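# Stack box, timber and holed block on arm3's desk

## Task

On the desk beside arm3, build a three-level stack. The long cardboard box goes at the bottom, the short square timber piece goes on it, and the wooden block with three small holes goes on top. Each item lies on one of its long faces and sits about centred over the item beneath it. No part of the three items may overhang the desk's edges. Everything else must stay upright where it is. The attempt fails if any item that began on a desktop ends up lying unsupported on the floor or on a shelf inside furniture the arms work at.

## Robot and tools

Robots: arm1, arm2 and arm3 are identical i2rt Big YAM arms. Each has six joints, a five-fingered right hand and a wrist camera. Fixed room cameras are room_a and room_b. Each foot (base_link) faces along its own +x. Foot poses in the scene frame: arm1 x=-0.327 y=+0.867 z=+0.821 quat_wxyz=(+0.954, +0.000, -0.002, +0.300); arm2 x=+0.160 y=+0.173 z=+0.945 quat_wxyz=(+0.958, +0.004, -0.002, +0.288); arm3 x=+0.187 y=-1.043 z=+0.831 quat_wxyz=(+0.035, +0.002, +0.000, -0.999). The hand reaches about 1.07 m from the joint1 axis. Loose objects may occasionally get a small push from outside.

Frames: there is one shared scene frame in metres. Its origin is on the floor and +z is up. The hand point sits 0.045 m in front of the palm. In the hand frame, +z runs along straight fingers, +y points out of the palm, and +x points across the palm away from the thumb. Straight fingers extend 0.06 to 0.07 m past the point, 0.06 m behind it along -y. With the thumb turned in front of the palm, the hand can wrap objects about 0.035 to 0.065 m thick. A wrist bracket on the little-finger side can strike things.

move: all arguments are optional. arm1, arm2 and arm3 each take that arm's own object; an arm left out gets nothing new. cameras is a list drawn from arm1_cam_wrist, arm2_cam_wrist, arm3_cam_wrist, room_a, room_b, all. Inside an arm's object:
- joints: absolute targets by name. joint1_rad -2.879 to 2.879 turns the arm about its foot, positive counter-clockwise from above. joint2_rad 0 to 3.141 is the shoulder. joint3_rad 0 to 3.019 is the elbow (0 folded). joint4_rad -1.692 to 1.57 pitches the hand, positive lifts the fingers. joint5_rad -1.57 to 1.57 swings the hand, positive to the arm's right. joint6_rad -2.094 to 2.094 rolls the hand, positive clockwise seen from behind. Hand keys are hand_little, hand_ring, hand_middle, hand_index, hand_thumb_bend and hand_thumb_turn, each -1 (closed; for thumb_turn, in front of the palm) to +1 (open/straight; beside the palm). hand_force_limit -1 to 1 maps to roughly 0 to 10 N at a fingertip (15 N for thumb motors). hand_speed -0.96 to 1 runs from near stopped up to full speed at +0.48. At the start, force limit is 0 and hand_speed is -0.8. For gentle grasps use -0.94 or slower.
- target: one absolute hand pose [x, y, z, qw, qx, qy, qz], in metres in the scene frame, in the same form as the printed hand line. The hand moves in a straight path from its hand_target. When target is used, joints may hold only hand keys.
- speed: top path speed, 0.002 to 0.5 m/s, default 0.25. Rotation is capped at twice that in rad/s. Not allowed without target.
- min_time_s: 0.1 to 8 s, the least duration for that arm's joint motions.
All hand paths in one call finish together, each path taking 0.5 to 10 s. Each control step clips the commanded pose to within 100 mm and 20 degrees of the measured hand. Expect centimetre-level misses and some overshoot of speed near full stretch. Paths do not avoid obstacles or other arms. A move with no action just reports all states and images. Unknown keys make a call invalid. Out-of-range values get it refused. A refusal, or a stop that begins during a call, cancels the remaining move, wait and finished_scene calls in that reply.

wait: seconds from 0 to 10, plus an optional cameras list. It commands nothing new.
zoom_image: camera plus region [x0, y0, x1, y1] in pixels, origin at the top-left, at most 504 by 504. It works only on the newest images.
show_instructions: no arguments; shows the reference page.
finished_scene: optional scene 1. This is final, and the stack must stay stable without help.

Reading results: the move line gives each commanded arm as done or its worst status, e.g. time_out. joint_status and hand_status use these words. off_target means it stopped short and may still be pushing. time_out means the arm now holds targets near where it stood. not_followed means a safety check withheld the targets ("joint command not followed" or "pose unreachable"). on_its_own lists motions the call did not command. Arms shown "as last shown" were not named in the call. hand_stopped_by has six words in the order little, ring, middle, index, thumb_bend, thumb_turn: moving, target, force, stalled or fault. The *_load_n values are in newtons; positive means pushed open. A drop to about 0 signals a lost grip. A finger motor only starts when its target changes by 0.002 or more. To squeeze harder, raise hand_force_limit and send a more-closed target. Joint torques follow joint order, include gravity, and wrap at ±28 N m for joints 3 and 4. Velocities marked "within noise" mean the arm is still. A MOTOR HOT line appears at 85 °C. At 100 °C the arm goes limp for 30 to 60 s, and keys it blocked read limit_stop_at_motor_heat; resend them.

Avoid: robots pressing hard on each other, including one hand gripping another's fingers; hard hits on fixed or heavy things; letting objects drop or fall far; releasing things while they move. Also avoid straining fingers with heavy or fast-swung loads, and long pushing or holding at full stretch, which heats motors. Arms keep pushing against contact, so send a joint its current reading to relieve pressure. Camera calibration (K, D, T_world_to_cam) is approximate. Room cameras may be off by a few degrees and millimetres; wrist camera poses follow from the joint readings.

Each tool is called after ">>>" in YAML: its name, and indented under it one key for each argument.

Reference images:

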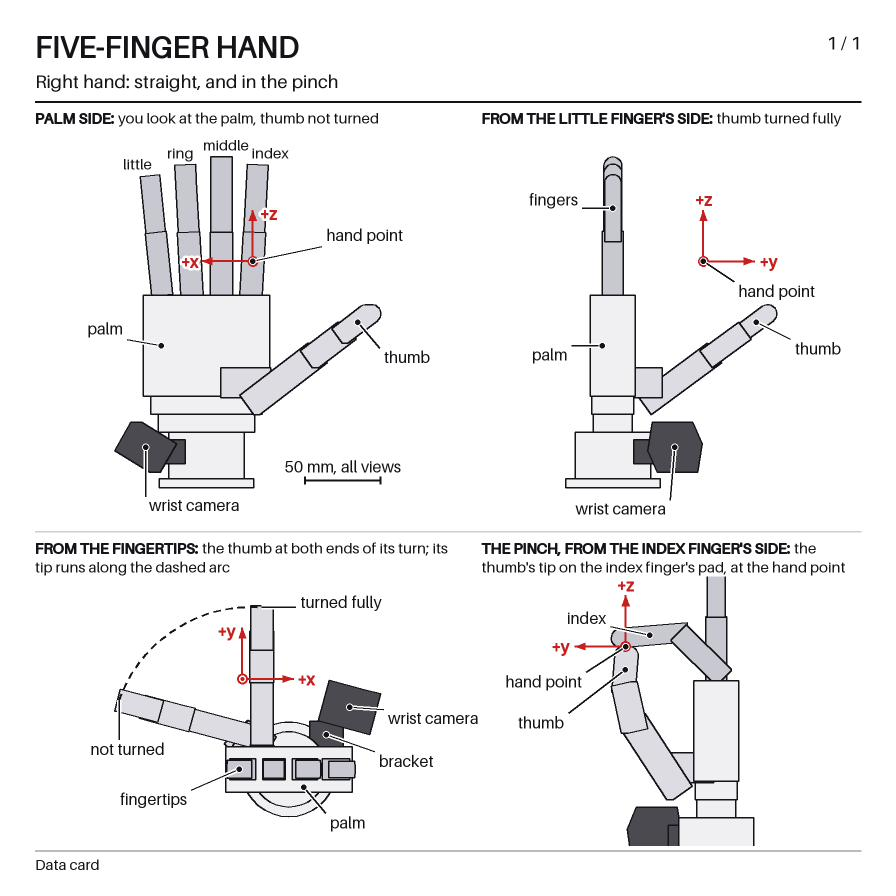

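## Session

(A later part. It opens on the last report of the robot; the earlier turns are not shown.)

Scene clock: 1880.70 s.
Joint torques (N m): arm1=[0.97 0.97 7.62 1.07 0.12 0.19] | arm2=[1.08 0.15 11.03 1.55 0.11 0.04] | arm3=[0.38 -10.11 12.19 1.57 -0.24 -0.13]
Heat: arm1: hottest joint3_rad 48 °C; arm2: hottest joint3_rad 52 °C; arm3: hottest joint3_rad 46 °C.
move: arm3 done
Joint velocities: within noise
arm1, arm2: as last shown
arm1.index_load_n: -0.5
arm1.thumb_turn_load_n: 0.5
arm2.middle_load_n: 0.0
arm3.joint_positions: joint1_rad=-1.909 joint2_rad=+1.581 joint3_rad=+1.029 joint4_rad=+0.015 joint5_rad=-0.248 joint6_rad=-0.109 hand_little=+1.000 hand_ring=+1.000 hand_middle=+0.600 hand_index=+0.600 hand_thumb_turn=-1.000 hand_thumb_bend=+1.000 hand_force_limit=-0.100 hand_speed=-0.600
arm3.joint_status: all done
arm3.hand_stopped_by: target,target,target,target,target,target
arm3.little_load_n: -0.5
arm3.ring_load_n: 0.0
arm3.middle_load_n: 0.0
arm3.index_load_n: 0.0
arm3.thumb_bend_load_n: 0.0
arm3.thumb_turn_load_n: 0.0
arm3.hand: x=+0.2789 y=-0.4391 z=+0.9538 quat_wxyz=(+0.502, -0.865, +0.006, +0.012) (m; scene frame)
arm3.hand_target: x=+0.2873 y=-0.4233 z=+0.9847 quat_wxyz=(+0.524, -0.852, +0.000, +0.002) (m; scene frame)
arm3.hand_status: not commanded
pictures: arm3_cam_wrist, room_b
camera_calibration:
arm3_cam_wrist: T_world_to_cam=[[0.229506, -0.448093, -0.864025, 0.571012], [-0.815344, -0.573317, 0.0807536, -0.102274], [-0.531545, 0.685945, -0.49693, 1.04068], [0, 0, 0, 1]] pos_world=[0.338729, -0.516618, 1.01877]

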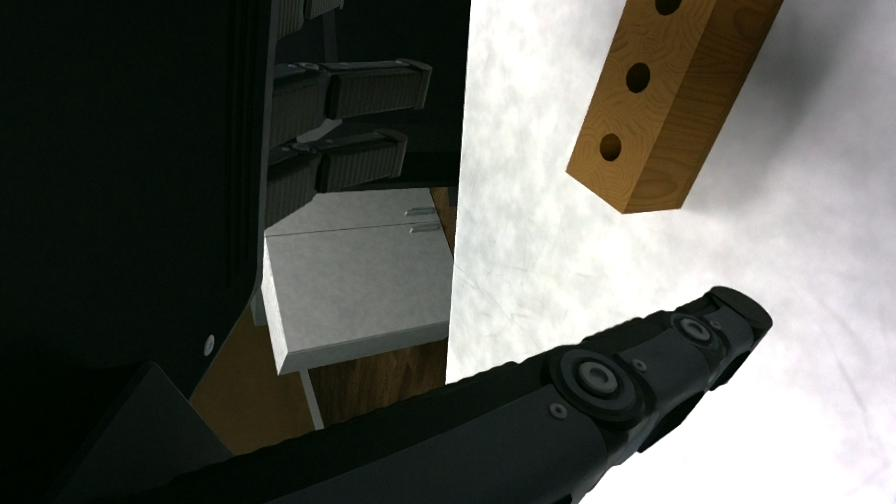

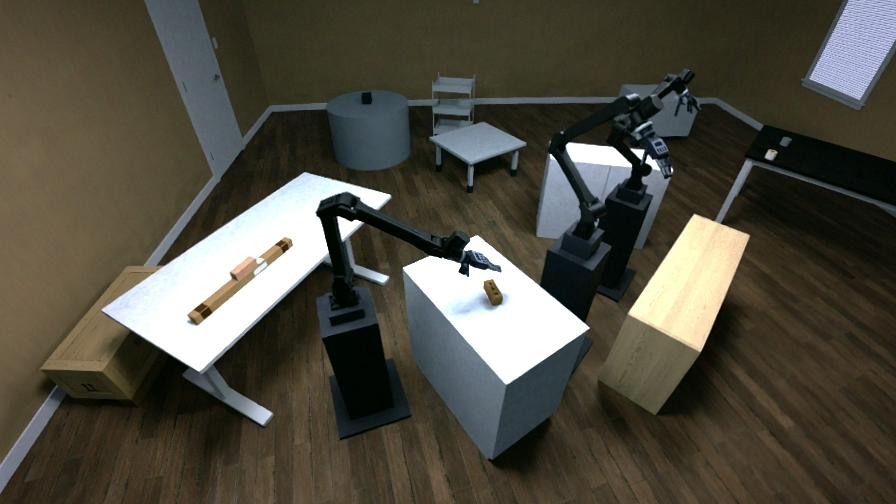

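>>> move:
  arm3: {"target":[0.315,-0.366,0.9,0.512,-0.859,-0.012,-0.004],"speed":0.12}
  cameras: ["arm3_cam_wrist"]

Scene clock: 1931.80 s.
Joint torques (N m): arm1=[0.97 0.97 7.62 1.09 0.12 0.19] | arm2=[1.08 0.21 11.03 1.57 0.11 0.04] | arm3=[-0.44 -11.05 11.49 2.63 -0.26 -0.14]
Heat: arm1: hottest joint3_rad 48 °C; arm2: hottest joint3_rad 52 °C; arm3: hottest joint3_rad 49 °C.
move: arm3 off_target
Joint velocities: within noise
arm1.joint_positions: joint1_rad=+0.987 joint2_rad=+0.649 joint3_rad=+1.405 joint4_rad=-1.355 joint5_rad=-0.003 joint6_rad=-0.015 hand_little=+1.000 hand_ring=+1.000 hand_middle=+0.600 hand_index=+0.600 hand_thumb_turn=-1.000 hand_thumb_bend=+1.000 hand_force_limit=-0.100 hand_speed=-0.600
arm1.joint_status: not commanded
arm1.hand_stopped_by: target,target,target,target,target,target
arm1.little_load_n: 0.0
arm1.ring_load_n: 0.0
arm1.middle_load_n: 0.0
arm1.index_load_n: 0.0
arm1.thumb_bend_load_n: 0.0
arm1.thumb_turn_load_n: 0.0
arm1.hand: x=-0.3646 y=+1.0915 z=+1.2958 quat_wxyz=(-0.468, +0.883, +0.019, -0.002) (m; scene frame)
arm1.hand_target: x=-0.3679 y=+1.0904 z=+1.2970 quat_wxyz=(-0.467, +0.884, +0.017, -0.007) (m; scene frame)
arm1.hand_status: not commanded
arm2: as last shown
arm3.joint_positions: joint1_rad=-1.915 joint2_rad=+1.823 joint3_rad=+1.144 joint4_rad=+0.101 joint5_rad=-0.257 joint6_rad=-0.150 hand_little=+1.000 hand_ring=+1.000 hand_middle=+0.600 hand_index=+0.600 hand_thumb_turn=-1.000 hand_thumb_bend=+1.000 hand_force_limit=-0.100 hand_speed=-0.600
arm3.joint_status: not commanded
arm3.hand_stopped_by: target,target,target,target,target,target
arm3.little_load_n: 0.0
arm3.ring_load_n: 0.0
arm3.middle_load_n: 0.0
arm3.index_load_n: 0.0
arm3.thumb_bend_load_n: 0.0
arm3.thumb_turn_load_n: 0.0
arm3.hand: x=+0.2978 y=-0.3894 z=+0.8781 quat_wxyz=(+0.485, -0.874, -0.009, +0.009) (m; scene frame)
arm3.hand_target: x=+0.3147 y=-0.3681 z=+0.9009 quat_wxyz=(+0.512, -0.859, -0.012, -0.004) (m; scene frame)
arm3.hand_status: off_target (0.036 m and 3.8 deg from the pose sent, 0.098 m and 3.1 deg at the start)
pictures: arm3_cam_wrist
camera_calibration:
arm3_cam_wrist: T_world_to_cam=[[0.257245, -0.4737, -0.842279, 0.486132], [-0.803341, -0.589269, 0.0860545, -0.0667249], [-0.537093, 0.6545, -0.532129, 0.999391], [0, 0, 0, 1]] pos_world=[0.358108, -0.463139, 0.947006]

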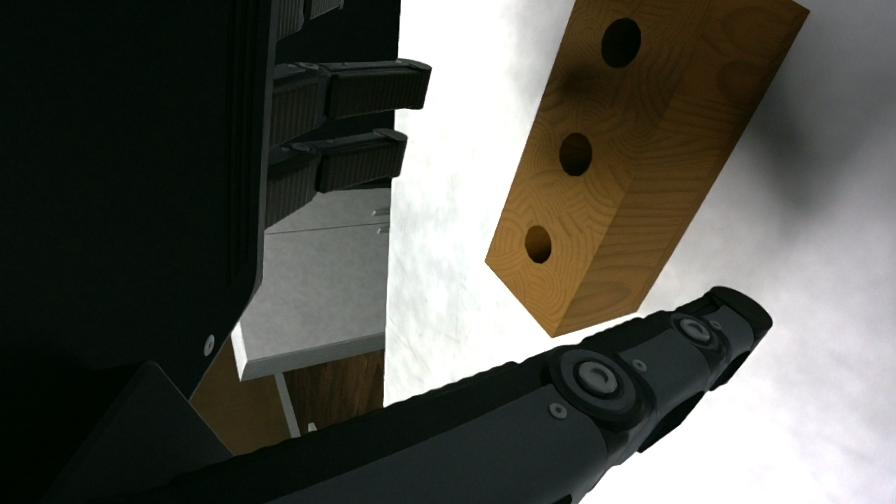

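>>> move:
  arm3: {"target":[0.322,-0.356,0.875,0.525,-0.852,-0.011,-0.008],"speed":0.07}
  cameras: []

Scene clock: 1954.23 s.
Joint torques (N m): arm1=[0.97 0.97 7.64 1.07 0.12 0.19] | arm2=[1.08 0.21 11.03 1.54 0.11 0.04] | arm3=[-0.44 -11.69 10.92 2.63 -0.25 -0.11]
Heat: arm1: hottest joint3_rad 48 °C; arm2: hottest joint3_rad 52 °C; arm3: hottest joint3_rad 49 °C.
move: arm3 off_target
Joint velocities: within noise
arm1, arm2: as last shown
arm1.thumb_bend_load_n: -0.5
arm3.joint_positions: joint1_rad=-1.921 joint2_rad=+1.889 joint3_rad=+1.144 joint4_rad=+0.200 joint5_rad=-0.260 joint6_rad=-0.151 hand_little=+1.000 hand_ring=+1.000 hand_middle=+0.600 hand_index=+0.600 hand_thumb_turn=-1.000 hand_thumb_bend=+1.000 hand_force_limit=-0.100 hand_speed=-0.600
arm3.joint_status: not commanded
arm3.hand_stopped_by: target,target,target,target,target,target
arm3.little_load_n: 0.0
arm3.ring_load_n: 0.0
arm3.middle_load_n: 0.0
arm3.index_load_n: -0.5
arm3.thumb_bend_load_n: 0.0
arm3.thumb_turn_load_n: 0.0
arm3.hand: x=+0.3052 y=-0.3783 z=+0.8535 quat_wxyz=(+0.499, -0.867, -0.009, +0.004) (m; scene frame)
arm3.hand_target: x=+0.3218 y=-0.3579 z=+0.8759 quat_wxyz=(+0.524, -0.851, -0.011, -0.008) (m; scene frame)
arm3.hand_status: off_target (0.035 m and 3.7 deg from the pose sent, 0.041 m and 5.5 deg at the start)
pictures: none
No camera images: "cameras" was empty.

>>> move:
  arm3: {"target":[0.3256,-0.3516,0.853,0.525,-0.852,-0.010,-0.007],"speed":0.05}
  cameras: ["arm3_cam_wrist"]

Scene clock: 1961.07 s.
Joint torques (N m): arm1=[0.97 0.97 7.62 1.07 0.12 0.19] | arm2=[1.08 0.15 11.02 1.55 0.11 0.03] | arm3=[-0.5 -11.81 10.7 2.61 -0.25 -0.1]
Heat: arm1: hottest joint3_rad 48 °C; arm2: hottest joint3_rad 52 °C; arm3: hottest joint3_rad 48 °C.
move: arm3 off_target
Joint velocities: within noise
arm1, arm2: as last shown
arm1.index_load_n: -0.5
arm1.thumb_bend_load_n: 0.0
arm3.joint_positions: joint1_rad=-1.925 joint2_rad=+1.937 joint3_rad=+1.150 joint4_rad=+0.243 joint5_rad=-0.264 joint6_rad=-0.151 hand_little=+1.000 hand_ring=+1.000 hand_middle=+0.600 hand_index=+0.600 hand_thumb_turn=-1.000 hand_thumb_bend=+1.000 hand_force_limit=-0.100 hand_speed=-0.600
arm3.joint_status: not commanded
arm3.hand_stopped_by: target,target,target,target,target,target
arm3.little_load_n: 0.0
arm3.ring_load_n: 0.0
arm3.middle_load_n: 0.0
arm3.index_load_n: -0.5
arm3.thumb_bend_load_n: 0.0
arm3.thumb_turn_load_n: 0.0
arm3.hand: x=+0.3084 y=-0.3739 z=+0.8328 quat_wxyz=(+0.500, -0.866, -0.008, +0.005) (m; scene frame)
arm3.hand_target: x=+0.3253 y=-0.3535 z=+0.8539 quat_wxyz=(+0.524, -0.851, -0.010, -0.007) (m; scene frame)
arm3.hand_status: off_target (0.035 m and 3.6 deg from the pose sent, 0.034 m and 3.7 deg at the start)
pictures: arm3_cam_wrist
camera_calibration:
arm3_cam_wrist: T_world_to_cam=[[0.260488, -0.446988, -0.855773, 0.472903], [-0.806418, -0.588117, 0.0617201, -0.0234733], [-0.530883, 0.674033, -0.513656, 0.96088], [0, 0, 0, 1]] pos_world=[0.367999, -0.450088, 0.899709]

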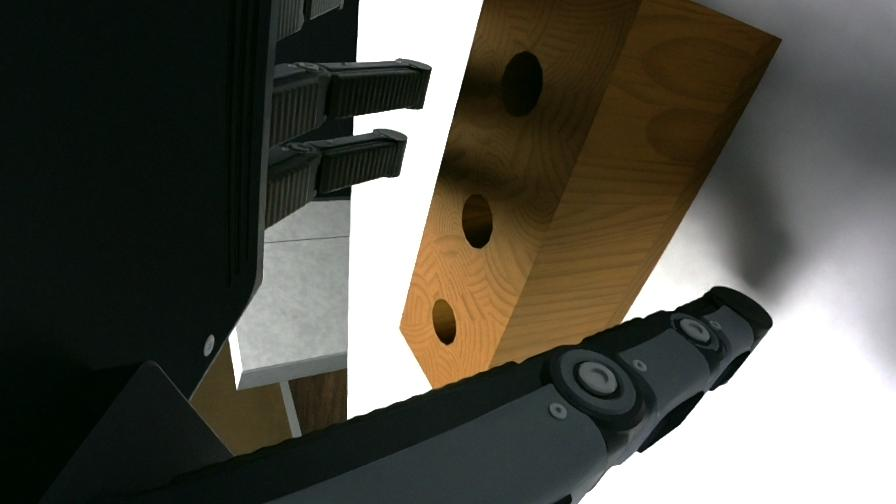

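>>> move:
  arm3: {"joints":{"hand_thumb_bend":0.6,"hand_force_limit":0.2,"hand_speed":-0.8}}
  cameras: []

>>> move:
  arm3: {"joints":{"hand_index":-0.3,"hand_middle":-0.3,"hand_force_limit":-0.1,"hand_speed":-0.93}}
  cameras: ["arm3_cam_wrist"]

Scene clock: 1982.20 s.
Joint torques (N m): arm1=[0.97 0.97 7.64 1.07 0.12 0.19] | arm2=[1.08 0.26 11.06 1.55 0.11 0.05] | arm3=[-0.44 -11.87 10.7 2.62 -0.25 -0.1]
Heat: arm1: hottest joint3_rad 48 °C; arm2: hottest joint3_rad 52 °C; arm3: hottest joint3_rad 48 °C.
move: arm3 done
Joint velocities: within noise
arm1, arm2: as last shown
arm1.index_load_n: 0.0
arm1.thumb_turn_load_n: -0.5
arm3.joint_positions: joint1_rad=-1.925 joint2_rad=+1.937 joint3_rad=+1.150 joint4_rad=+0.243 joint5_rad=-0.264 joint6_rad=-0.151 hand_little=+1.000 hand_ring=+1.000 hand_middle=+0.600 hand_index=+0.600 hand_thumb_turn=-1.000 hand_thumb_bend=+0.600 hand_force_limit=+0.200 hand_speed=-0.800
arm3.joint_status: all done
arm3.hand_stopped_by: target,target,target,target,target,target
arm3.little_load_n: 0.0
arm3.ring_load_n: 0.0
arm3.middle_load_n: 0.0
arm3.index_load_n: -0.5
arm3.thumb_bend_load_n: 0.0
arm3.thumb_turn_load_n: 0.0
arm3.hand: x=+0.3084 y=-0.3739 z=+0.8328 quat_wxyz=(+0.500, -0.866, -0.008, +0.005) (m; scene frame)
arm3.hand_target: x=+0.3254 y=-0.3535 z=+0.8539 quat_wxyz=(+0.524, -0.851, -0.010, -0.007) (m; scene frame)
arm3.hand_status: not commanded
pictures: none
No camera images: "cameras" was empty.

Scene clock: 1985.97 s.
Joint torques (N m): arm1=[0.91 0.97 7.62 1.07 0.12 0.19] | arm2=[1.03 0.09 11.03 1.55 0.11 0.04] | arm3=[-0.5 -11.81 10.7 2.58 -0.23 -0.1]
Heat: arm1: hottest joint3_rad 48 °C; arm2: hottest joint3_rad 52 °C; arm3: hottest joint3_rad 48 °C.
move: arm3 off_target
Joint velocities: within noise
arm1, arm2: as last shown
arm1.ring_load_n: -0.5
arm1.thumb_turn_load_n: 0.0
arm3.joint_positions: joint1_rad=-1.925 joint2_rad=+1.937 joint3_rad=+1.150 joint4_rad=+0.244 joint5_rad=-0.265 joint6_rad=-0.151 hand_little=+1.000 hand_ring=+1.000 hand_middle=+0.116 hand_index=+0.110 hand_thumb_turn=-1.000 hand_thumb_bend=+0.601 hand_force_limit=-0.100 hand_speed=-0.930
arm3.joint_status: hand_middle off_target (ended at +0.116, target -0.300); hand_index off_target (ended at +0.110, target -0.300); the others done
arm3.hand_stopped_by: target,target,force,force,target,target
arm3.little_load_n: 0.0
arm3.ring_load_n: 0.0
arm3.middle_load_n: 3.5
arm3.index_load_n: 4.5
arm3.thumb_bend_load_n: 5.5
arm3.thumb_turn_load_n: -1.0
arm3.hand: x=+0.3083 y=-0.3738 z=+0.8330 quat_wxyz=(+0.500, -0.866, -0.008, +0.005) (m; scene frame)
arm3.hand_target: x=+0.3253 y=-0.3535 z=+0.8539 quat_wxyz=(+0.524, -0.851, -0.010, -0.007) (m; scene frame)
arm3.hand_status: not commanded
pictures: arm3_cam_wrist
camera_calibration:
arm3_cam_wrist: T_world_to_cam=[[0.260584, -0.446096, -0.856209, 0.473817], [-0.806051, -0.588655, 0.0613784, -0.0235709], [-0.531393, 0.674154, -0.51297, 0.960435], [0, 0, 0, 1]] pos_world=[0.3679, -0.449988, 0.899808]

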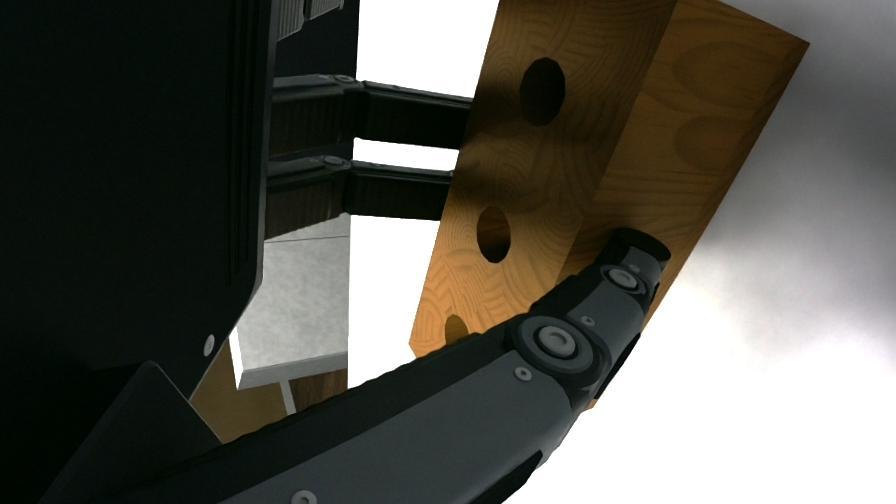

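>>> move:
  arm3: {"joints":{"hand_index":-0.35,"hand_middle":-0.35,"hand_force_limit":0.15,"hand_speed":-0.93}}
  cameras: []

>>> move:
  arm3: {"target":[0.3253,-0.3535,1.09,0.524,-0.851,-0.01,-0.007],"speed":0.12}
  cameras: ["arm3_cam_wrist"]

Scene clock: 1997.17 s.
Joint torques (N m): arm1=[0.97 0.91 7.62 1.09 0.12 0.19] | arm2=[1.08 0.21 11.03 1.57 0.11 0.04] | arm3=[-0.5 -11.93 10.66 2.56 -0.21 -0.1]
Heat: arm1: hottest joint3_rad 48 °C; arm2: hottest joint3_rad 52 °C; arm3: hottest joint3_rad 48 °C.
move: arm3 off_target
Joint velocities: within noise
arm1: as last shown
arm1.ring_load_n: 0.0
arm2.joint_positions: joint1_rad=-0.308 joint2_rad=+0.647 joint3_rad=+1.367 joint4_rad=-1.354 joint5_rad=-0.003 joint6_rad=-0.014 hand_little=+1.000 hand_ring=+1.000 hand_middle=+0.600 hand_index=+0.600 hand_thumb_turn=-1.000 hand_thumb_bend=+1.000 hand_force_limit=-0.100 hand_speed=-0.600
arm2.joint_status: not commanded
arm2.hand_stopped_by: target,target,target,target,target,target
arm2.little_load_n: 0.0
arm2.ring_load_n: 0.0
arm2.middle_load_n: 0.0
arm2.index_load_n: 0.0
arm2.thumb_bend_load_n: 0.0
arm2.thumb_turn_load_n: 0.0
arm2.hand: x=+0.3708 y=+0.2600 z=+1.4030 quat_wxyz=(-0.363, +0.714, -0.533, +0.272) (m; scene frame)
arm2.hand_target: x=+0.3678 y=+0.2611 z=+1.4215 quat_wxyz=(-0.377, +0.706, -0.531, +0.278) (m; scene frame)
arm2.hand_status: not commanded
arm3.joint_positions: joint1_rad=-1.925 joint2_rad=+1.937 joint3_rad=+1.150 joint4_rad=+0.245 joint5_rad=-0.265 joint6_rad=-0.151 hand_little=+1.000 hand_ring=+1.000 hand_middle=+0.105 hand_index=+0.099 hand_thumb_turn=-1.000 hand_thumb_bend=+0.602 hand_force_limit=+0.150 hand_speed=-0.930
arm3.joint_status: hand_middle off_target (ended at +0.105, target -0.350); hand_index off_target (ended at +0.099, target -0.350); the others done
arm3.hand_stopped_by: target,target,force,force,target,target
arm3.little_load_n: 0.0
arm3.ring_load_n: 0.5
arm3.middle_load_n: 7.0
arm3.index_load_n: 6.5
arm3.thumb_bend_load_n: 10.0
arm3.thumb_turn_load_n: -1.0
arm3.hand: x=+0.3083 y=-0.3735 z=+0.8332 quat_wxyz=(+0.500, -0.866, -0.009, +0.005) (m; scene frame)
arm3.hand_target: x=+0.3253 y=-0.3536 z=+0.8538 quat_wxyz=(+0.524, -0.851, -0.010, -0.007) (m; scene frame)
arm3.hand_status: not commanded
pictures: none
No camera images: "cameras" was empty.

Scene clock: 1999.97 s.
Joint torques (N m): arm1=[0.97 0.97 7.62 1.07 0.12 0.19] | arm2=[1.03 0.15 11.04 1.57 0.11 0.04] | arm3=[-0.56 -13.16 14.78 1.84 -0.27 -0.08]
Heat: arm1: hottest joint3_rad 48 °C; arm2: hottest joint3_rad 52 °C; arm3: hottest joint3_rad 48 °C.
move: arm3 off_target
Joint velocities: within noise
arm1, arm2: as last shown
arm3.joint_positions: joint1_rad=-1.926 joint2_rad=+1.684 joint3_rad=+1.412 joint4_rad=-0.309 joint5_rad=-0.265 joint6_rad=-0.153 hand_little=+1.000 hand_ring=+1.000 hand_middle=+0.105 hand_index=+0.099 hand_thumb_turn=-1.000 hand_thumb_bend=+0.602 hand_force_limit=+0.150 hand_speed=-0.930
arm3.joint_status: not commanded
arm3.hand_stopped_by: target,target,force,force,target,target
arm3.little_load_n: -0.5
arm3.ring_load_n: 0.0
arm3.middle_load_n: 6.5
arm3.index_load_n: 6.0
arm3.thumb_bend_load_n: 10.5
arm3.thumb_turn_load_n: -1.0
arm3.hand: x=+0.3089 y=-0.3717 z=+1.0332 quat_wxyz=(+0.484, -0.875, -0.006, +0.009) (m; scene frame)
arm3.hand_target: x=+0.3241 y=-0.3575 z=+1.0902 quat_wxyz=(+0.524, -0.851, -0.010, -0.007) (m; scene frame)
arm3.hand_status: off_target (0.062 m and 5.7 deg from the pose sent, 0.258 m and 3.5 deg at the start)
pictures: arm3_cam_wrist
camera_calibration:
arm3_cam_wrist: T_world_to_cam=[[0.253369, -0.477289, -0.841427, 0.621298], [-0.805156, -0.586185, 0.0900591, -0.0631815], [-0.536216, 0.654662, -0.532814, 1.0768], [0, 0, 0, 1]] pos_world=[0.369111, -0.44544, 1.1022]

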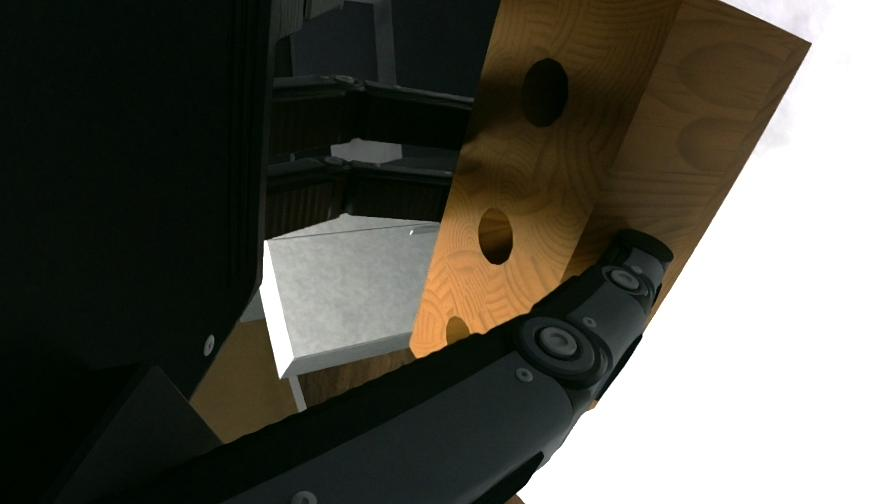

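>>> move:
  arm3: {"joints":{"joint1_rad":0.74,"joint2_rad":1.50,"joint3_rad":1.25,"joint5_rad":0.0,"joint6_rad":0.0},"min_time_s":6.5}
  cameras: ["arm3_cam_wrist"]

Scene clock: 2037.03 s.
Joint torques (N m): arm1=[0.97 0.97 7.62 1.07 0.12 0.19] | arm2=[1.08 0.26 11.04 1.55 0.11 0.04] | arm3=[1.38 -11.87 9.37 1.87 0 0.13]
Heat: arm1: hottest joint3_rad 48 °C; arm2: hottest joint3_rad 52 °C; arm3: hottest joint3_rad 54 °C.
move: arm3 done
Joint velocities: within noise
arm1, arm2: as last shown
arm1.middle_load_n: -0.5
arm3.joint_positions: joint1_rad=+0.736 joint2_rad=+1.532 joint3_rad=+1.243 joint4_rad=-0.310 joint5_rad=-0.001 joint6_rad=-0.015 hand_little=+1.000 hand_ring=+1.000 hand_middle=+0.105 hand_index=+0.099 hand_thumb_turn=-1.000 hand_thumb_bend=+0.602 hand_force_limit=+0.150 hand_speed=-0.930
arm3.joint_status: all done
arm3.hand_stopped_by: target,target,force,force,target,target
arm3.little_load_n: 0.0
arm3.ring_load_n: 0.0
arm3.middle_load_n: 6.5
arm3.index_load_n: 5.5
arm3.thumb_bend_load_n: 10.5
arm3.thumb_turn_load_n: -1.0
arm3.hand: x=-0.2272 y=-1.5174 z=+1.0312 quat_wxyz=(+0.175, -0.324, -0.823, +0.432) (m; scene frame)
arm3.hand_target: x=-0.2250 y=-1.5191 z=+1.0549 quat_wxyz=(+0.178, -0.326, -0.813, +0.450) (m; scene frame)
arm3.hand_status: not commanded
pictures: arm3_cam_wrist
camera_calibration:
arm3_cam_wrist: T_world_to_cam=[[0.165347, 0.553586, -0.816212, 1.72692], [0.983991, -0.148402, 0.0986834, -0.104306], [-0.0664978, -0.819463, -0.569262, -0.554217], [0, 0, 0, 1]] pos_world=[-0.219759, -1.42564, 1.10433]

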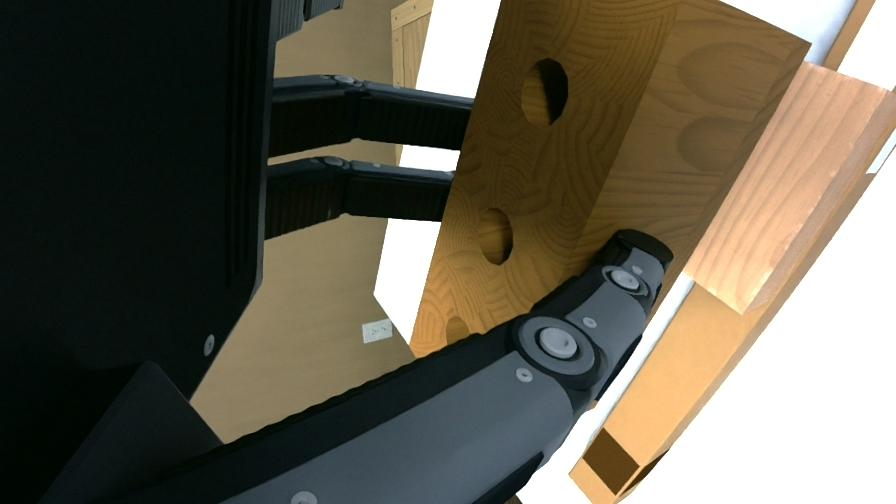

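>>> zoom_image:
  camera: "arm3_cam_wrist"
  region: [640, 40, 896, 330]

Scaled by 1.738.

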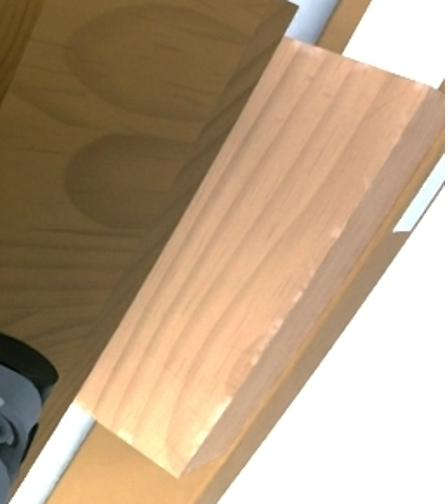

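>>> move:
  arm3: {"target":[-0.2335,-1.5302,0.943,0.188,-0.303,-0.8,0.483],"speed":0.1}
  cameras: ["arm3_cam_wrist"]

Scene clock: 2066.87 s.
Joint torques (N m): arm1=[0.91 0.97 7.64 1.07 0.12 0.19] | arm2=[1.08 0.21 11.06 1.55 0.11 0.04] | arm3=[1.08 -10.58 8.49 3.11 -0.18 -0.09]
Heat: arm1: hottest joint3_rad 48 °C; arm2: hottest joint3_rad 53 °C; arm3: hottest joint3_rad 50 °C.
move: arm3 off_target
Joint velocities: within noise
arm1.joint_positions: joint1_rad=+0.987 joint2_rad=+0.649 joint3_rad=+1.405 joint4_rad=-1.355 joint5_rad=-0.003 joint6_rad=-0.015 hand_little=+1.000 hand_ring=+1.000 hand_middle=+0.600 hand_index=+0.600 hand_thumb_turn=-1.000 hand_thumb_bend=+1.000 hand_force_limit=-0.100 hand_speed=-0.600
arm1.joint_status: not commanded
arm1.hand_stopped_by: target,target,target,target,target,target
arm1.little_load_n: 0.0
arm1.ring_load_n: 0.0
arm1.middle_load_n: 0.0
arm1.index_load_n: 0.0
arm1.thumb_bend_load_n: 0.0
arm1.thumb_turn_load_n: 0.0
arm1.hand: x=-0.3646 y=+1.0915 z=+1.2958 quat_wxyz=(-0.468, +0.883, +0.019, -0.002) (m; scene frame)
arm1.hand_target: x=-0.3679 y=+1.0904 z=+1.2970 quat_wxyz=(-0.467, +0.884, +0.017, -0.007) (m; scene frame)
arm1.hand_status: not commanded
arm2: as last shown
arm3.joint_positions: joint1_rad=+0.736 joint2_rad=+1.648 joint3_rad=+1.041 joint4_rad=+0.077 joint5_rad=-0.022 joint6_rad=-0.021 hand_little=+1.000 hand_ring=+1.000 hand_middle=+0.105 hand_index=+0.099 hand_thumb_turn=-1.000 hand_thumb_bend=+0.602 hand_force_limit=+0.150 hand_speed=-0.930
arm3.joint_status: not commanded
arm3.hand_stopped_by: target,target,force,force,target,target
arm3.little_load_n: 0.0
arm3.ring_load_n: 0.0
arm3.middle_load_n: 6.5
arm3.index_load_n: 5.5
arm3.thumb_bend_load_n: 10.5
arm3.thumb_turn_load_n: -1.5
arm3.hand: x=-0.2268 y=-1.5231 z=+0.9269 quat_wxyz=(+0.179, -0.311, -0.810, +0.463) (m; scene frame)
arm3.hand_target: x=-0.2333 y=-1.5298 z=+0.9433 quat_wxyz=(+0.188, -0.303, -0.800, +0.483) (m; scene frame)
arm3.hand_status: off_target (0.019 m and 2.9 deg from the pose sent, 0.089 m and 7.1 deg at the start)
pictures: arm3_cam_wrist
camera_calibration:
arm3_cam_wrist: T_world_to_cam=[[0.118317, 0.511059, -0.851364, 1.60194], [0.990321, -0.123391, 0.0635584, -0.0232136], [-0.0725686, -0.850643, -0.520711, -0.712091], [0, 0, 0, 1]] pos_world=[-0.218222, -1.42728, 0.994514]

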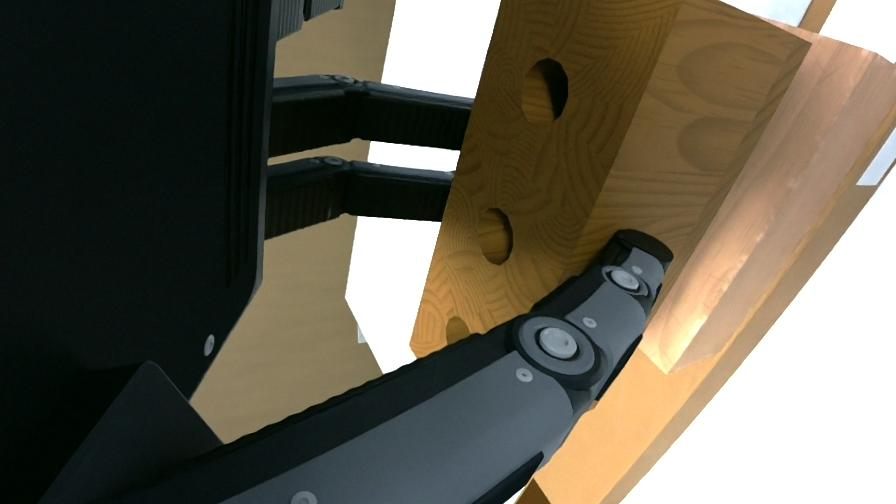

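>>> zoom_image:
  camera: "arm3_cam_wrist"
  region: [640, 0, 896, 390]

Scaled by 1.292.

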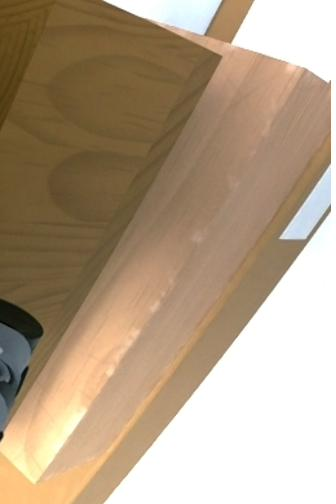

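>>> move:
  arm3: {"target":[-0.237,-1.5270,0.897,0.1874,-0.302,-0.799,0.486],"speed":0.06}
  cameras: ["arm3_cam_wrist"]

Scene clock: 2137.77 s.
Joint torques (N m): arm1=[0.97 0.91 7.62 1.07 0.12 0.19] | arm2=[1.03 0.15 11.06 1.52 0.11 0.04] | arm3=[-0.03 -10.64 7.76 3.12 -0.19 -0.09]
Heat: arm1: hottest joint3_rad 47 °C; arm2: hottest joint3_rad 53 °C; arm3: hottest joint3_rad 47 °C.
move: arm3 off_target
Joint velocities: within noise
arm1, arm2: as last shown
arm2.ring_load_n: -0.5
arm3.joint_positions: joint1_rad=+0.736 joint2_rad=+1.724 joint3_rad=+0.994 joint4_rad=+0.211 joint5_rad=-0.035 joint6_rad=-0.025 hand_little=+1.000 hand_ring=+1.000 hand_middle=+0.105 hand_index=+0.099 hand_thumb_turn=-1.000 hand_thumb_bend=+0.602 hand_force_limit=+0.150 hand_speed=-0.930
arm3.joint_status: not commanded
arm3.hand_stopped_by: target,target,force,force,target,target
arm3.little_load_n: 0.0
arm3.ring_load_n: 0.0
arm3.middle_load_n: 6.5
arm3.index_load_n: 5.5
arm3.thumb_bend_load_n: 10.5
arm3.thumb_turn_load_n: -1.0
arm3.hand: x=-0.2250 y=-1.5248 z=+0.8837 quat_wxyz=(+0.177, -0.305, -0.810, +0.469) (m; scene frame)
arm3.hand_target: x=-0.2368 y=-1.5266 z=+0.8971 quat_wxyz=(+0.187, -0.302, -0.799, +0.485) (m; scene frame)
arm3.hand_status: off_target (0.018 m and 2.7 deg from the pose sent, 0.032 m and 3.3 deg at the start)
pictures: arm3_cam_wrist
camera_calibration:
arm3_cam_wrist: T_world_to_cam=[[0.107071, 0.504725, -0.856615, 1.55832], [0.99223, -0.10915, 0.0597094, 0.00319432], [-0.0633627, -0.856352, -0.51249, -0.749822], [0, 0, 0, 1]] pos_world=[-0.21753, -1.42828, 0.950409]

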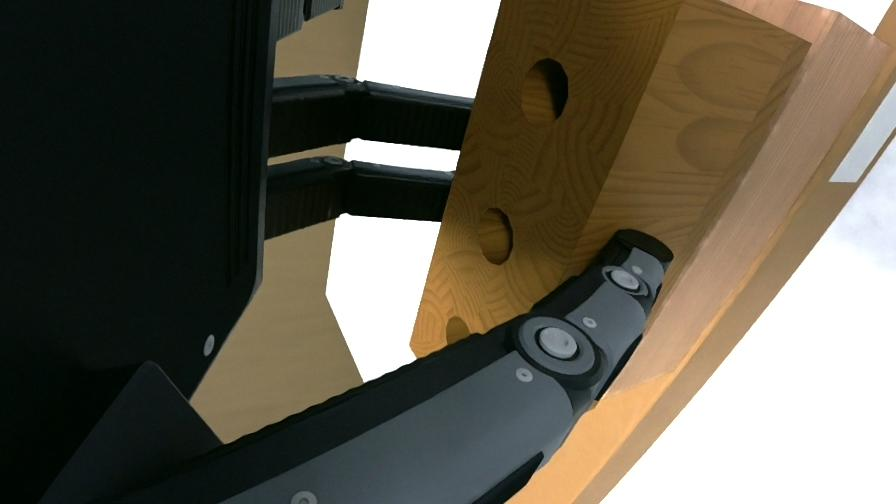

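>>> move:
  arm3: {"target": [-0.241, -1.525, 0.889, 0.187, -0.303, -0.799, 0.484], "speed": 0.03}
  cameras: ["arm3_cam_wrist"]

Scene clock: 2165.17 s.
Joint torques (N m): arm1=[0.97 0.91 7.62 1.07 0.12 0.19] | arm2=[1.03 0.15 11.02 1.57 0.11 0.04] | arm3=[-0.32 -10.7 7.71 3.12 -0.19 -0.09]
Heat: arm1: hottest joint3_rad 47 °C; arm2: hottest joint3_rad 53 °C; arm3: hottest joint3_rad 44 °C.
move: arm3 off_target
Joint velocities: within noise
arm1, arm2: as last shown
arm1.ring_load_n: -0.5
arm2.thumb_bend_load_n: -0.5
arm3.joint_positions: joint1_rad=+0.732 joint2_rad=+1.741 joint3_rad=+0.994 joint4_rad=+0.224 joint5_rad=-0.041 joint6_rad=-0.028 hand_little=+1.000 hand_ring=+1.000 hand_middle=+0.105 hand_index=+0.099 hand_thumb_turn=-1.000 hand_thumb_bend=+0.602 hand_force_limit=+0.150 hand_speed=-0.930
arm3.joint_status: not commanded
arm3.hand_stopped_by: target,target,force,force,target,target
arm3.little_load_n: 0.0
arm3.ring_load_n: 0.0
arm3.middle_load_n: 6.5
arm3.index_load_n: 6.0
arm3.thumb_bend_load_n: 10.5
arm3.thumb_turn_load_n: -1.0
arm3.hand: x=-0.2272 y=-1.5242 z=+0.8761 quat_wxyz=(+0.176, -0.305, -0.811, +0.467) (m; scene frame)
arm3.hand_target: x=-0.2406 y=-1.5247 z=+0.8891 quat_wxyz=(+0.187, -0.303, -0.799, +0.484) (m; scene frame)
arm3.hand_status: off_target (0.019 m and 2.7 deg from the pose sent, 0.017 m and 2.5 deg at the start)
pictures: arm3_cam_wrist
camera_calibration:
arm3_cam_wrist: T_world_to_cam=[[0.108581, 0.506779, -0.855211, 1.55394], [0.992224, -0.107909, 0.062033, 0.00575541], [-0.0608475, -0.855296, -0.514555, -0.74934], [0, 0, 0, 1]] pos_world=[-0.220035, -1.42779, 0.943009]

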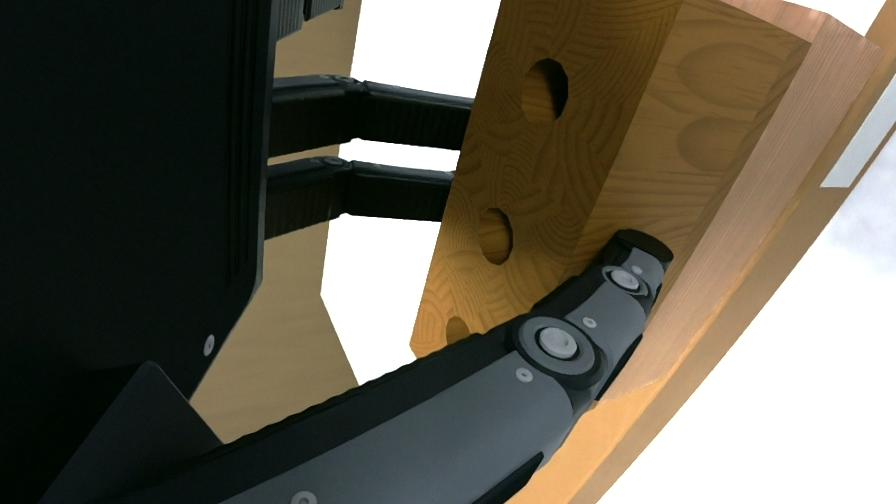

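>>> zoom_image:
  camera: "arm3_cam_wrist"
  region: [560, 0, 896, 280]

>>> move:
  arm3: {"target": [-0.243, -1.525, 0.884, 0.188, -0.304, -0.798, 0.484], "speed": 0.03}
  cameras: ["arm3_cam_wrist"]

Scaled by 1.500.

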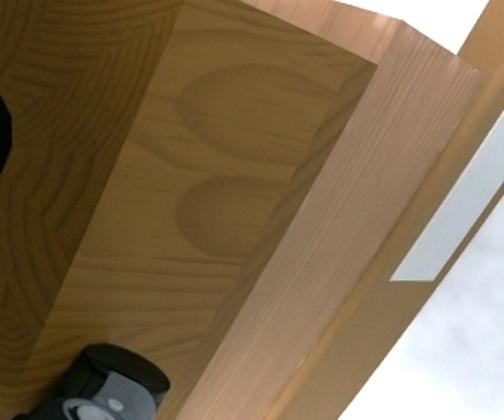

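Scene clock: 2175.67 s.
Joint torques (N m): arm1=[0.97 0.97 7.64 1.09 0.12 0.19] | arm2=[1.08 0.21 11.03 1.57 0.11 0.03] | arm3=[-0.38 -10.75 7.58 3.12 -0.14 -0.08]
Heat: arm1: hottest joint3_rad 47 °C; arm2: hottest joint3_rad 53 °C; arm3: hottest joint3_rad 44 °C.
move: arm3 off_target
Joint velocities: within noise
arm1, arm2: as last shown
arm1.ring_load_n: 0.0
arm2.ring_load_n: 0.0
arm2.thumb_bend_load_n: 0.0
arm3.joint_positions: joint1_rad=+0.730 joint2_rad=+1.752 joint3_rad=+0.994 joint4_rad=+0.238 joint5_rad=-0.041 joint6_rad=-0.028 hand_little=+1.000 hand_ring=+1.000 hand_middle=+0.105 hand_index=+0.099 hand_thumb_turn=-1.000 hand_thumb_bend=+0.602 hand_force_limit=+0.150 hand_speed=-0.930
arm3.joint_status: not commanded
arm3.hand_stopped_by: target,target,force,force,target,target
arm3.little_load_n: 0.0
arm3.ring_load_n: 0.0
arm3.middle_load_n: 6.5
arm3.index_load_n: 6.0
arm3.thumb_bend_load_n: 11.0
arm3.thumb_turn_load_n: -1.0
arm3.hand: x=-0.2291 y=-1.5247 z=+0.8717 quat_wxyz=(+0.176, -0.305, -0.810, +0.468) (m; scene frame)
arm3.hand_target: x=-0.2427 y=-1.5246 z=+0.8840 quat_wxyz=(+0.188, -0.304, -0.799, +0.484) (m; scene frame)
arm3.hand_status: off_target (0.019 m and 2.6 deg from the pose sent, 0.018 m and 2.8 deg at the start)
pictures: arm3_cam_wrist
camera_calibration:
arm3_cam_wrist: T_world_to_cam=[[0.107971, 0.50511, -0.856274, 1.54891], [0.992153, -0.109374, 0.0605854, 0.00682122], [-0.0630515, -0.856096, -0.512956, -0.755361], [0, 0, 0, 1]] pos_world=[-0.221631, -1.42828, 0.938409]

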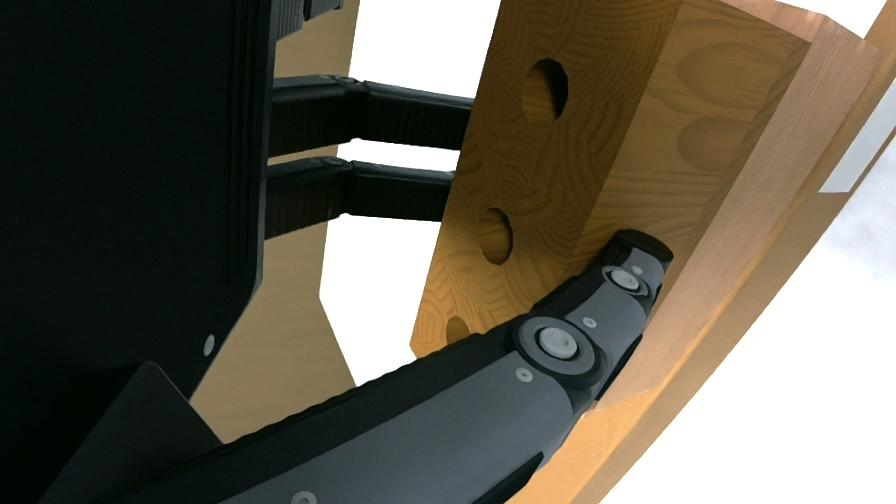

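>>> move:
  arm3: {"target": [-0.2425, -1.5245, 0.880, 0.189, -0.304, -0.798, 0.484], "speed": 0.03}
  cameras: ["arm3_cam_wrist"]

>>> zoom_image:
  camera: "arm3_cam_wrist"
  region: [560, 0, 896, 280]

Scene clock: 2185.00 s.
Joint torques (N m): arm1=[0.97 0.97 7.62 1.07 0.13 0.19] | arm2=[1.14 0.21 11.03 1.55 0.11 0.04] | arm3=[-0.32 -10.64 7.38 3.1 -0.05 -0.09]
Heat: arm1: hottest joint3_rad 47 °C; arm2: hottest joint3_rad 53 °C; arm3: hottest joint3_rad 44 °C.
move: arm3 off_target
Joint velocities: within noise
arm1, arm2: as last shown
arm3.joint_positions: joint1_rad=+0.730 joint2_rad=+1.757 joint3_rad=+0.990 joint4_rad=+0.252 joint5_rad=-0.041 joint6_rad=-0.028 hand_little=+1.000 hand_ring=+1.000 hand_middle=+0.105 hand_index=+0.099 hand_thumb_turn=-1.000 hand_thumb_bend=+0.602 hand_force_limit=+0.150 hand_speed=-0.930
arm3.joint_status: not commanded
arm3.hand_stopped_by: target,target,force,force,target,target
arm3.little_load_n: 0.0
arm3.ring_load_n: 0.0
arm3.middle_load_n: 6.5
arm3.index_load_n: 6.0
arm3.thumb_bend_load_n: 10.5
arm3.thumb_turn_load_n: -1.5
arm3.hand: x=-0.2295 y=-1.5252 z=+0.8702 quat_wxyz=(+0.177, -0.305, -0.809, +0.471) (m; scene frame)
arm3.hand_target: x=-0.2422 y=-1.5242 z=+0.8800 quat_wxyz=(+0.189, -0.304, -0.798, +0.484) (m; scene frame)
arm3.hand_status: off_target (0.016 m and 2.4 deg from the pose sent, 0.016 m and 2.7 deg at the start)
pictures: arm3_cam_wrist
camera_calibration:
arm3_cam_wrist: T_world_to_cam=[[0.10431, 0.5014, -0.858905, 1.54369], [0.992407, -0.109074, 0.0568491, 0.0110037], [-0.0651799, -0.858313, -0.50897, -0.763794], [0, 0, 0, 1]] pos_world=[-0.221725, -1.42838, 0.936508]

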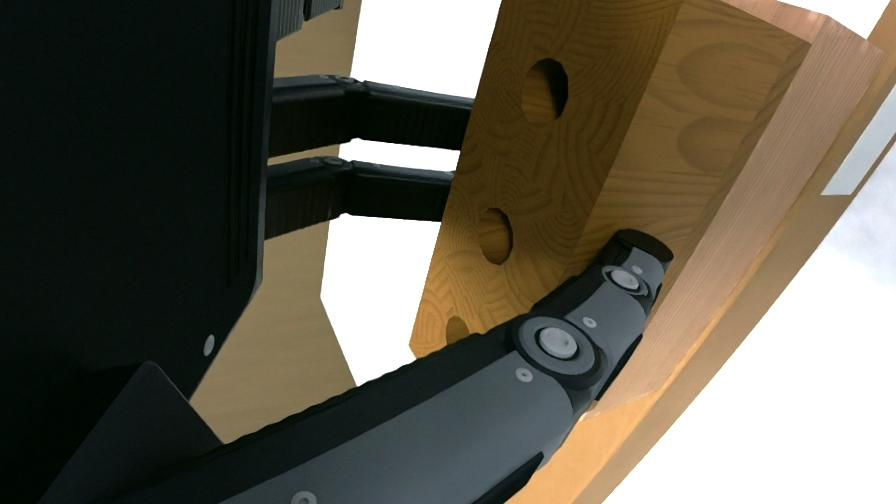

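Scaled by 1.500.

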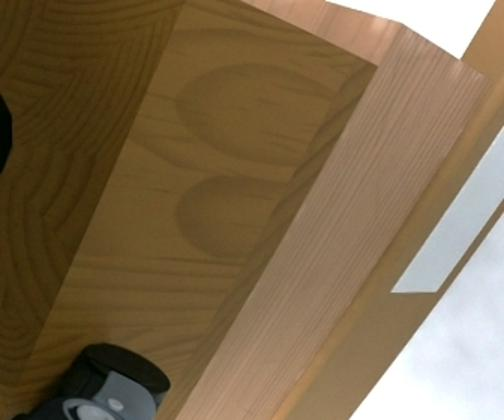

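>>> move:
  arm3: {"target": [-0.242, -1.524, 0.877, 0.189, -0.305, -0.798, 0.484], "speed": 0.03}
  cameras: ["arm3_cam_wrist", "room_b"]

>>> zoom_image:
  camera: "arm3_cam_wrist"
  region: [560, 0, 896, 280]

Scene clock: 2195.17 s.
Joint torques (N m): arm1=[0.97 0.97 7.62 1.07 0.12 0.19] | arm2=[1.03 0.21 11.04 1.57 0.11 0.04] | arm3=[-0.26 -10.46 7.2 3 -0.01 -0.07]
Heat: arm1: hottest joint3_rad 47 °C; arm2: hottest joint3_rad 53 °C; arm3: hottest joint3_rad 44 °C.
move: arm3 off_target
Joint velocities: within noise
arm1: as last shown
arm1.middle_load_n: -0.5
arm2.joint_positions: joint1_rad=-0.308 joint2_rad=+0.647 joint3_rad=+1.367 joint4_rad=-1.354 joint5_rad=-0.003 joint6_rad=-0.014 hand_little=+1.000 hand_ring=+1.000 hand_middle=+0.600 hand_index=+0.600 hand_thumb_turn=-1.000 hand_thumb_bend=+1.000 hand_force_limit=-0.100 hand_speed=-0.600
arm2.joint_status: not commanded
arm2.hand_stopped_by: target,target,target,target,target,target
arm2.little_load_n: 0.0
arm2.ring_load_n: 0.0
arm2.middle_load_n: 0.0
arm2.index_load_n: -0.5
arm2.thumb_bend_load_n: 0.0
arm2.thumb_turn_load_n: 0.0
arm2.hand: x=+0.3708 y=+0.2600 z=+1.4030 quat_wxyz=(-0.363, +0.714, -0.533, +0.272) (m; scene frame)
arm2.hand_target: x=+0.3678 y=+0.2611 z=+1.4215 quat_wxyz=(-0.377, +0.706, -0.531, +0.278) (m; scene frame)
arm2.hand_status: not commanded
arm3.joint_positions: joint1_rad=+0.730 joint2_rad=+1.759 joint3_rad=+0.988 joint4_rad=+0.262 joint5_rad=-0.041 joint6_rad=-0.028 hand_little=+1.000 hand_ring=+1.000 hand_middle=+0.105 hand_index=+0.099 hand_thumb_turn=-1.000 hand_thumb_bend=+0.602 hand_force_limit=+0.150 hand_speed=-0.930
arm3.joint_status: not commanded
arm3.hand_stopped_by: target,target,force,force,target,target
arm3.little_load_n: 0.0
arm3.ring_load_n: 0.0
arm3.middle_load_n: 6.5
arm3.index_load_n: 5.5
arm3.thumb_bend_load_n: 10.5
arm3.thumb_turn_load_n: -1.5
arm3.hand: x=-0.2301 y=-1.5258 z=+0.8700 quat_wxyz=(+0.179, -0.304, -0.807, +0.473) (m; scene frame)
arm3.hand_target: x=-0.2417 y=-1.5238 z=+0.8769 quat_wxyz=(+0.189, -0.305, -0.798, +0.484) (m; scene frame)
arm3.hand_status: off_target (0.014 m and 2.0 deg from the pose sent, 0.014 m and 2.4 deg at the start)
pictures: arm3_cam_wrist, room_b
camera_calibration:
arm3_cam_wrist: T_world_to_cam=[[0.100649, 0.497597, -0.861549, 1.53963], [0.992636, -0.108894, 0.0530706, 0.0151316], [-0.0674093, -0.860546, -0.504893, -0.771958], [0, 0, 0, 1]] pos_world=[-0.22202, -1.42877, 0.935907]

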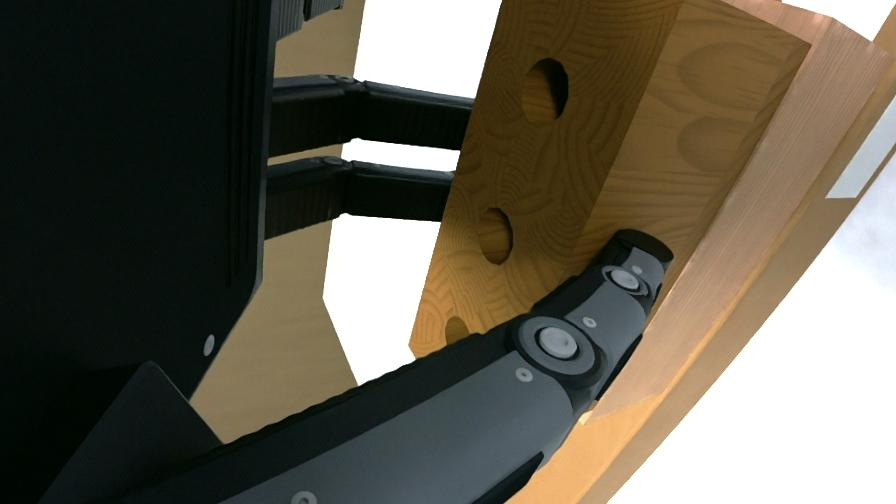

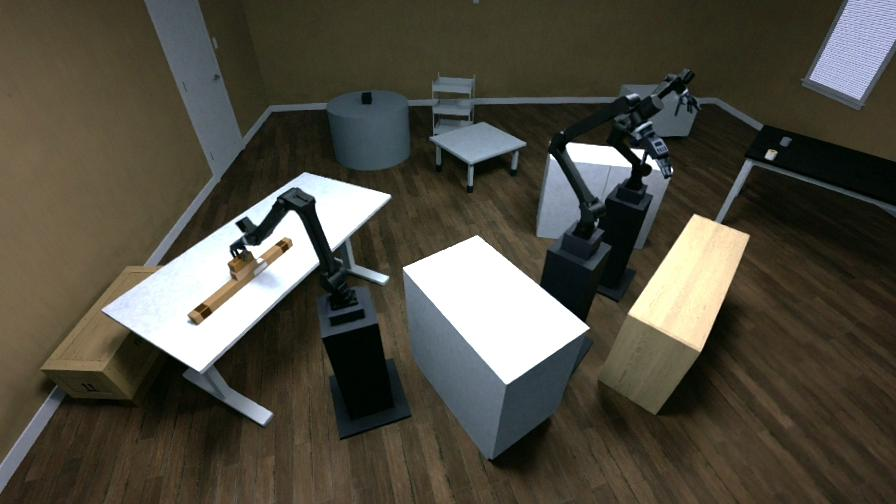

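Scaled by 1.500.

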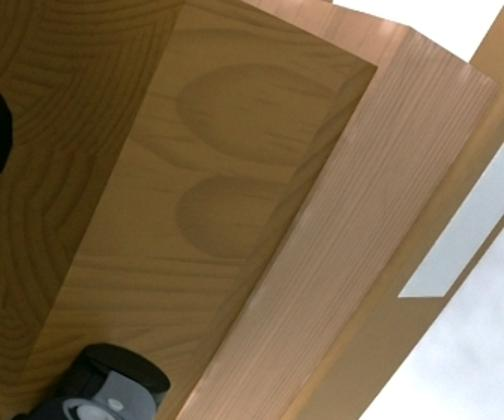

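>>> zoom_image:
  camera: "room_b"
  region: [170, 200, 310, 330]

>>> zoom_image:
  camera: "arm3_cam_wrist"
  region: [720, 0, 896, 150]

Scaled by 3.600.

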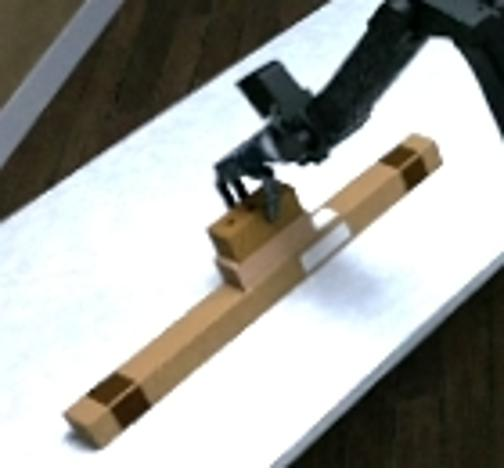

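Scaled by 2.864.

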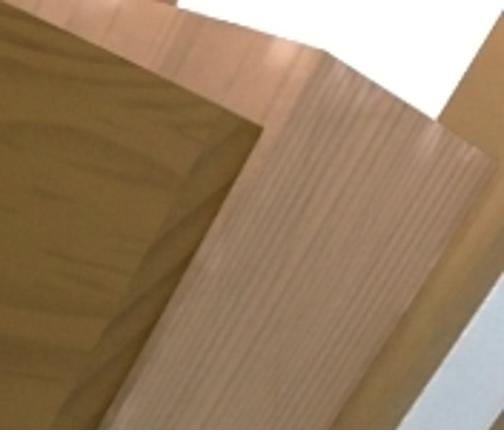

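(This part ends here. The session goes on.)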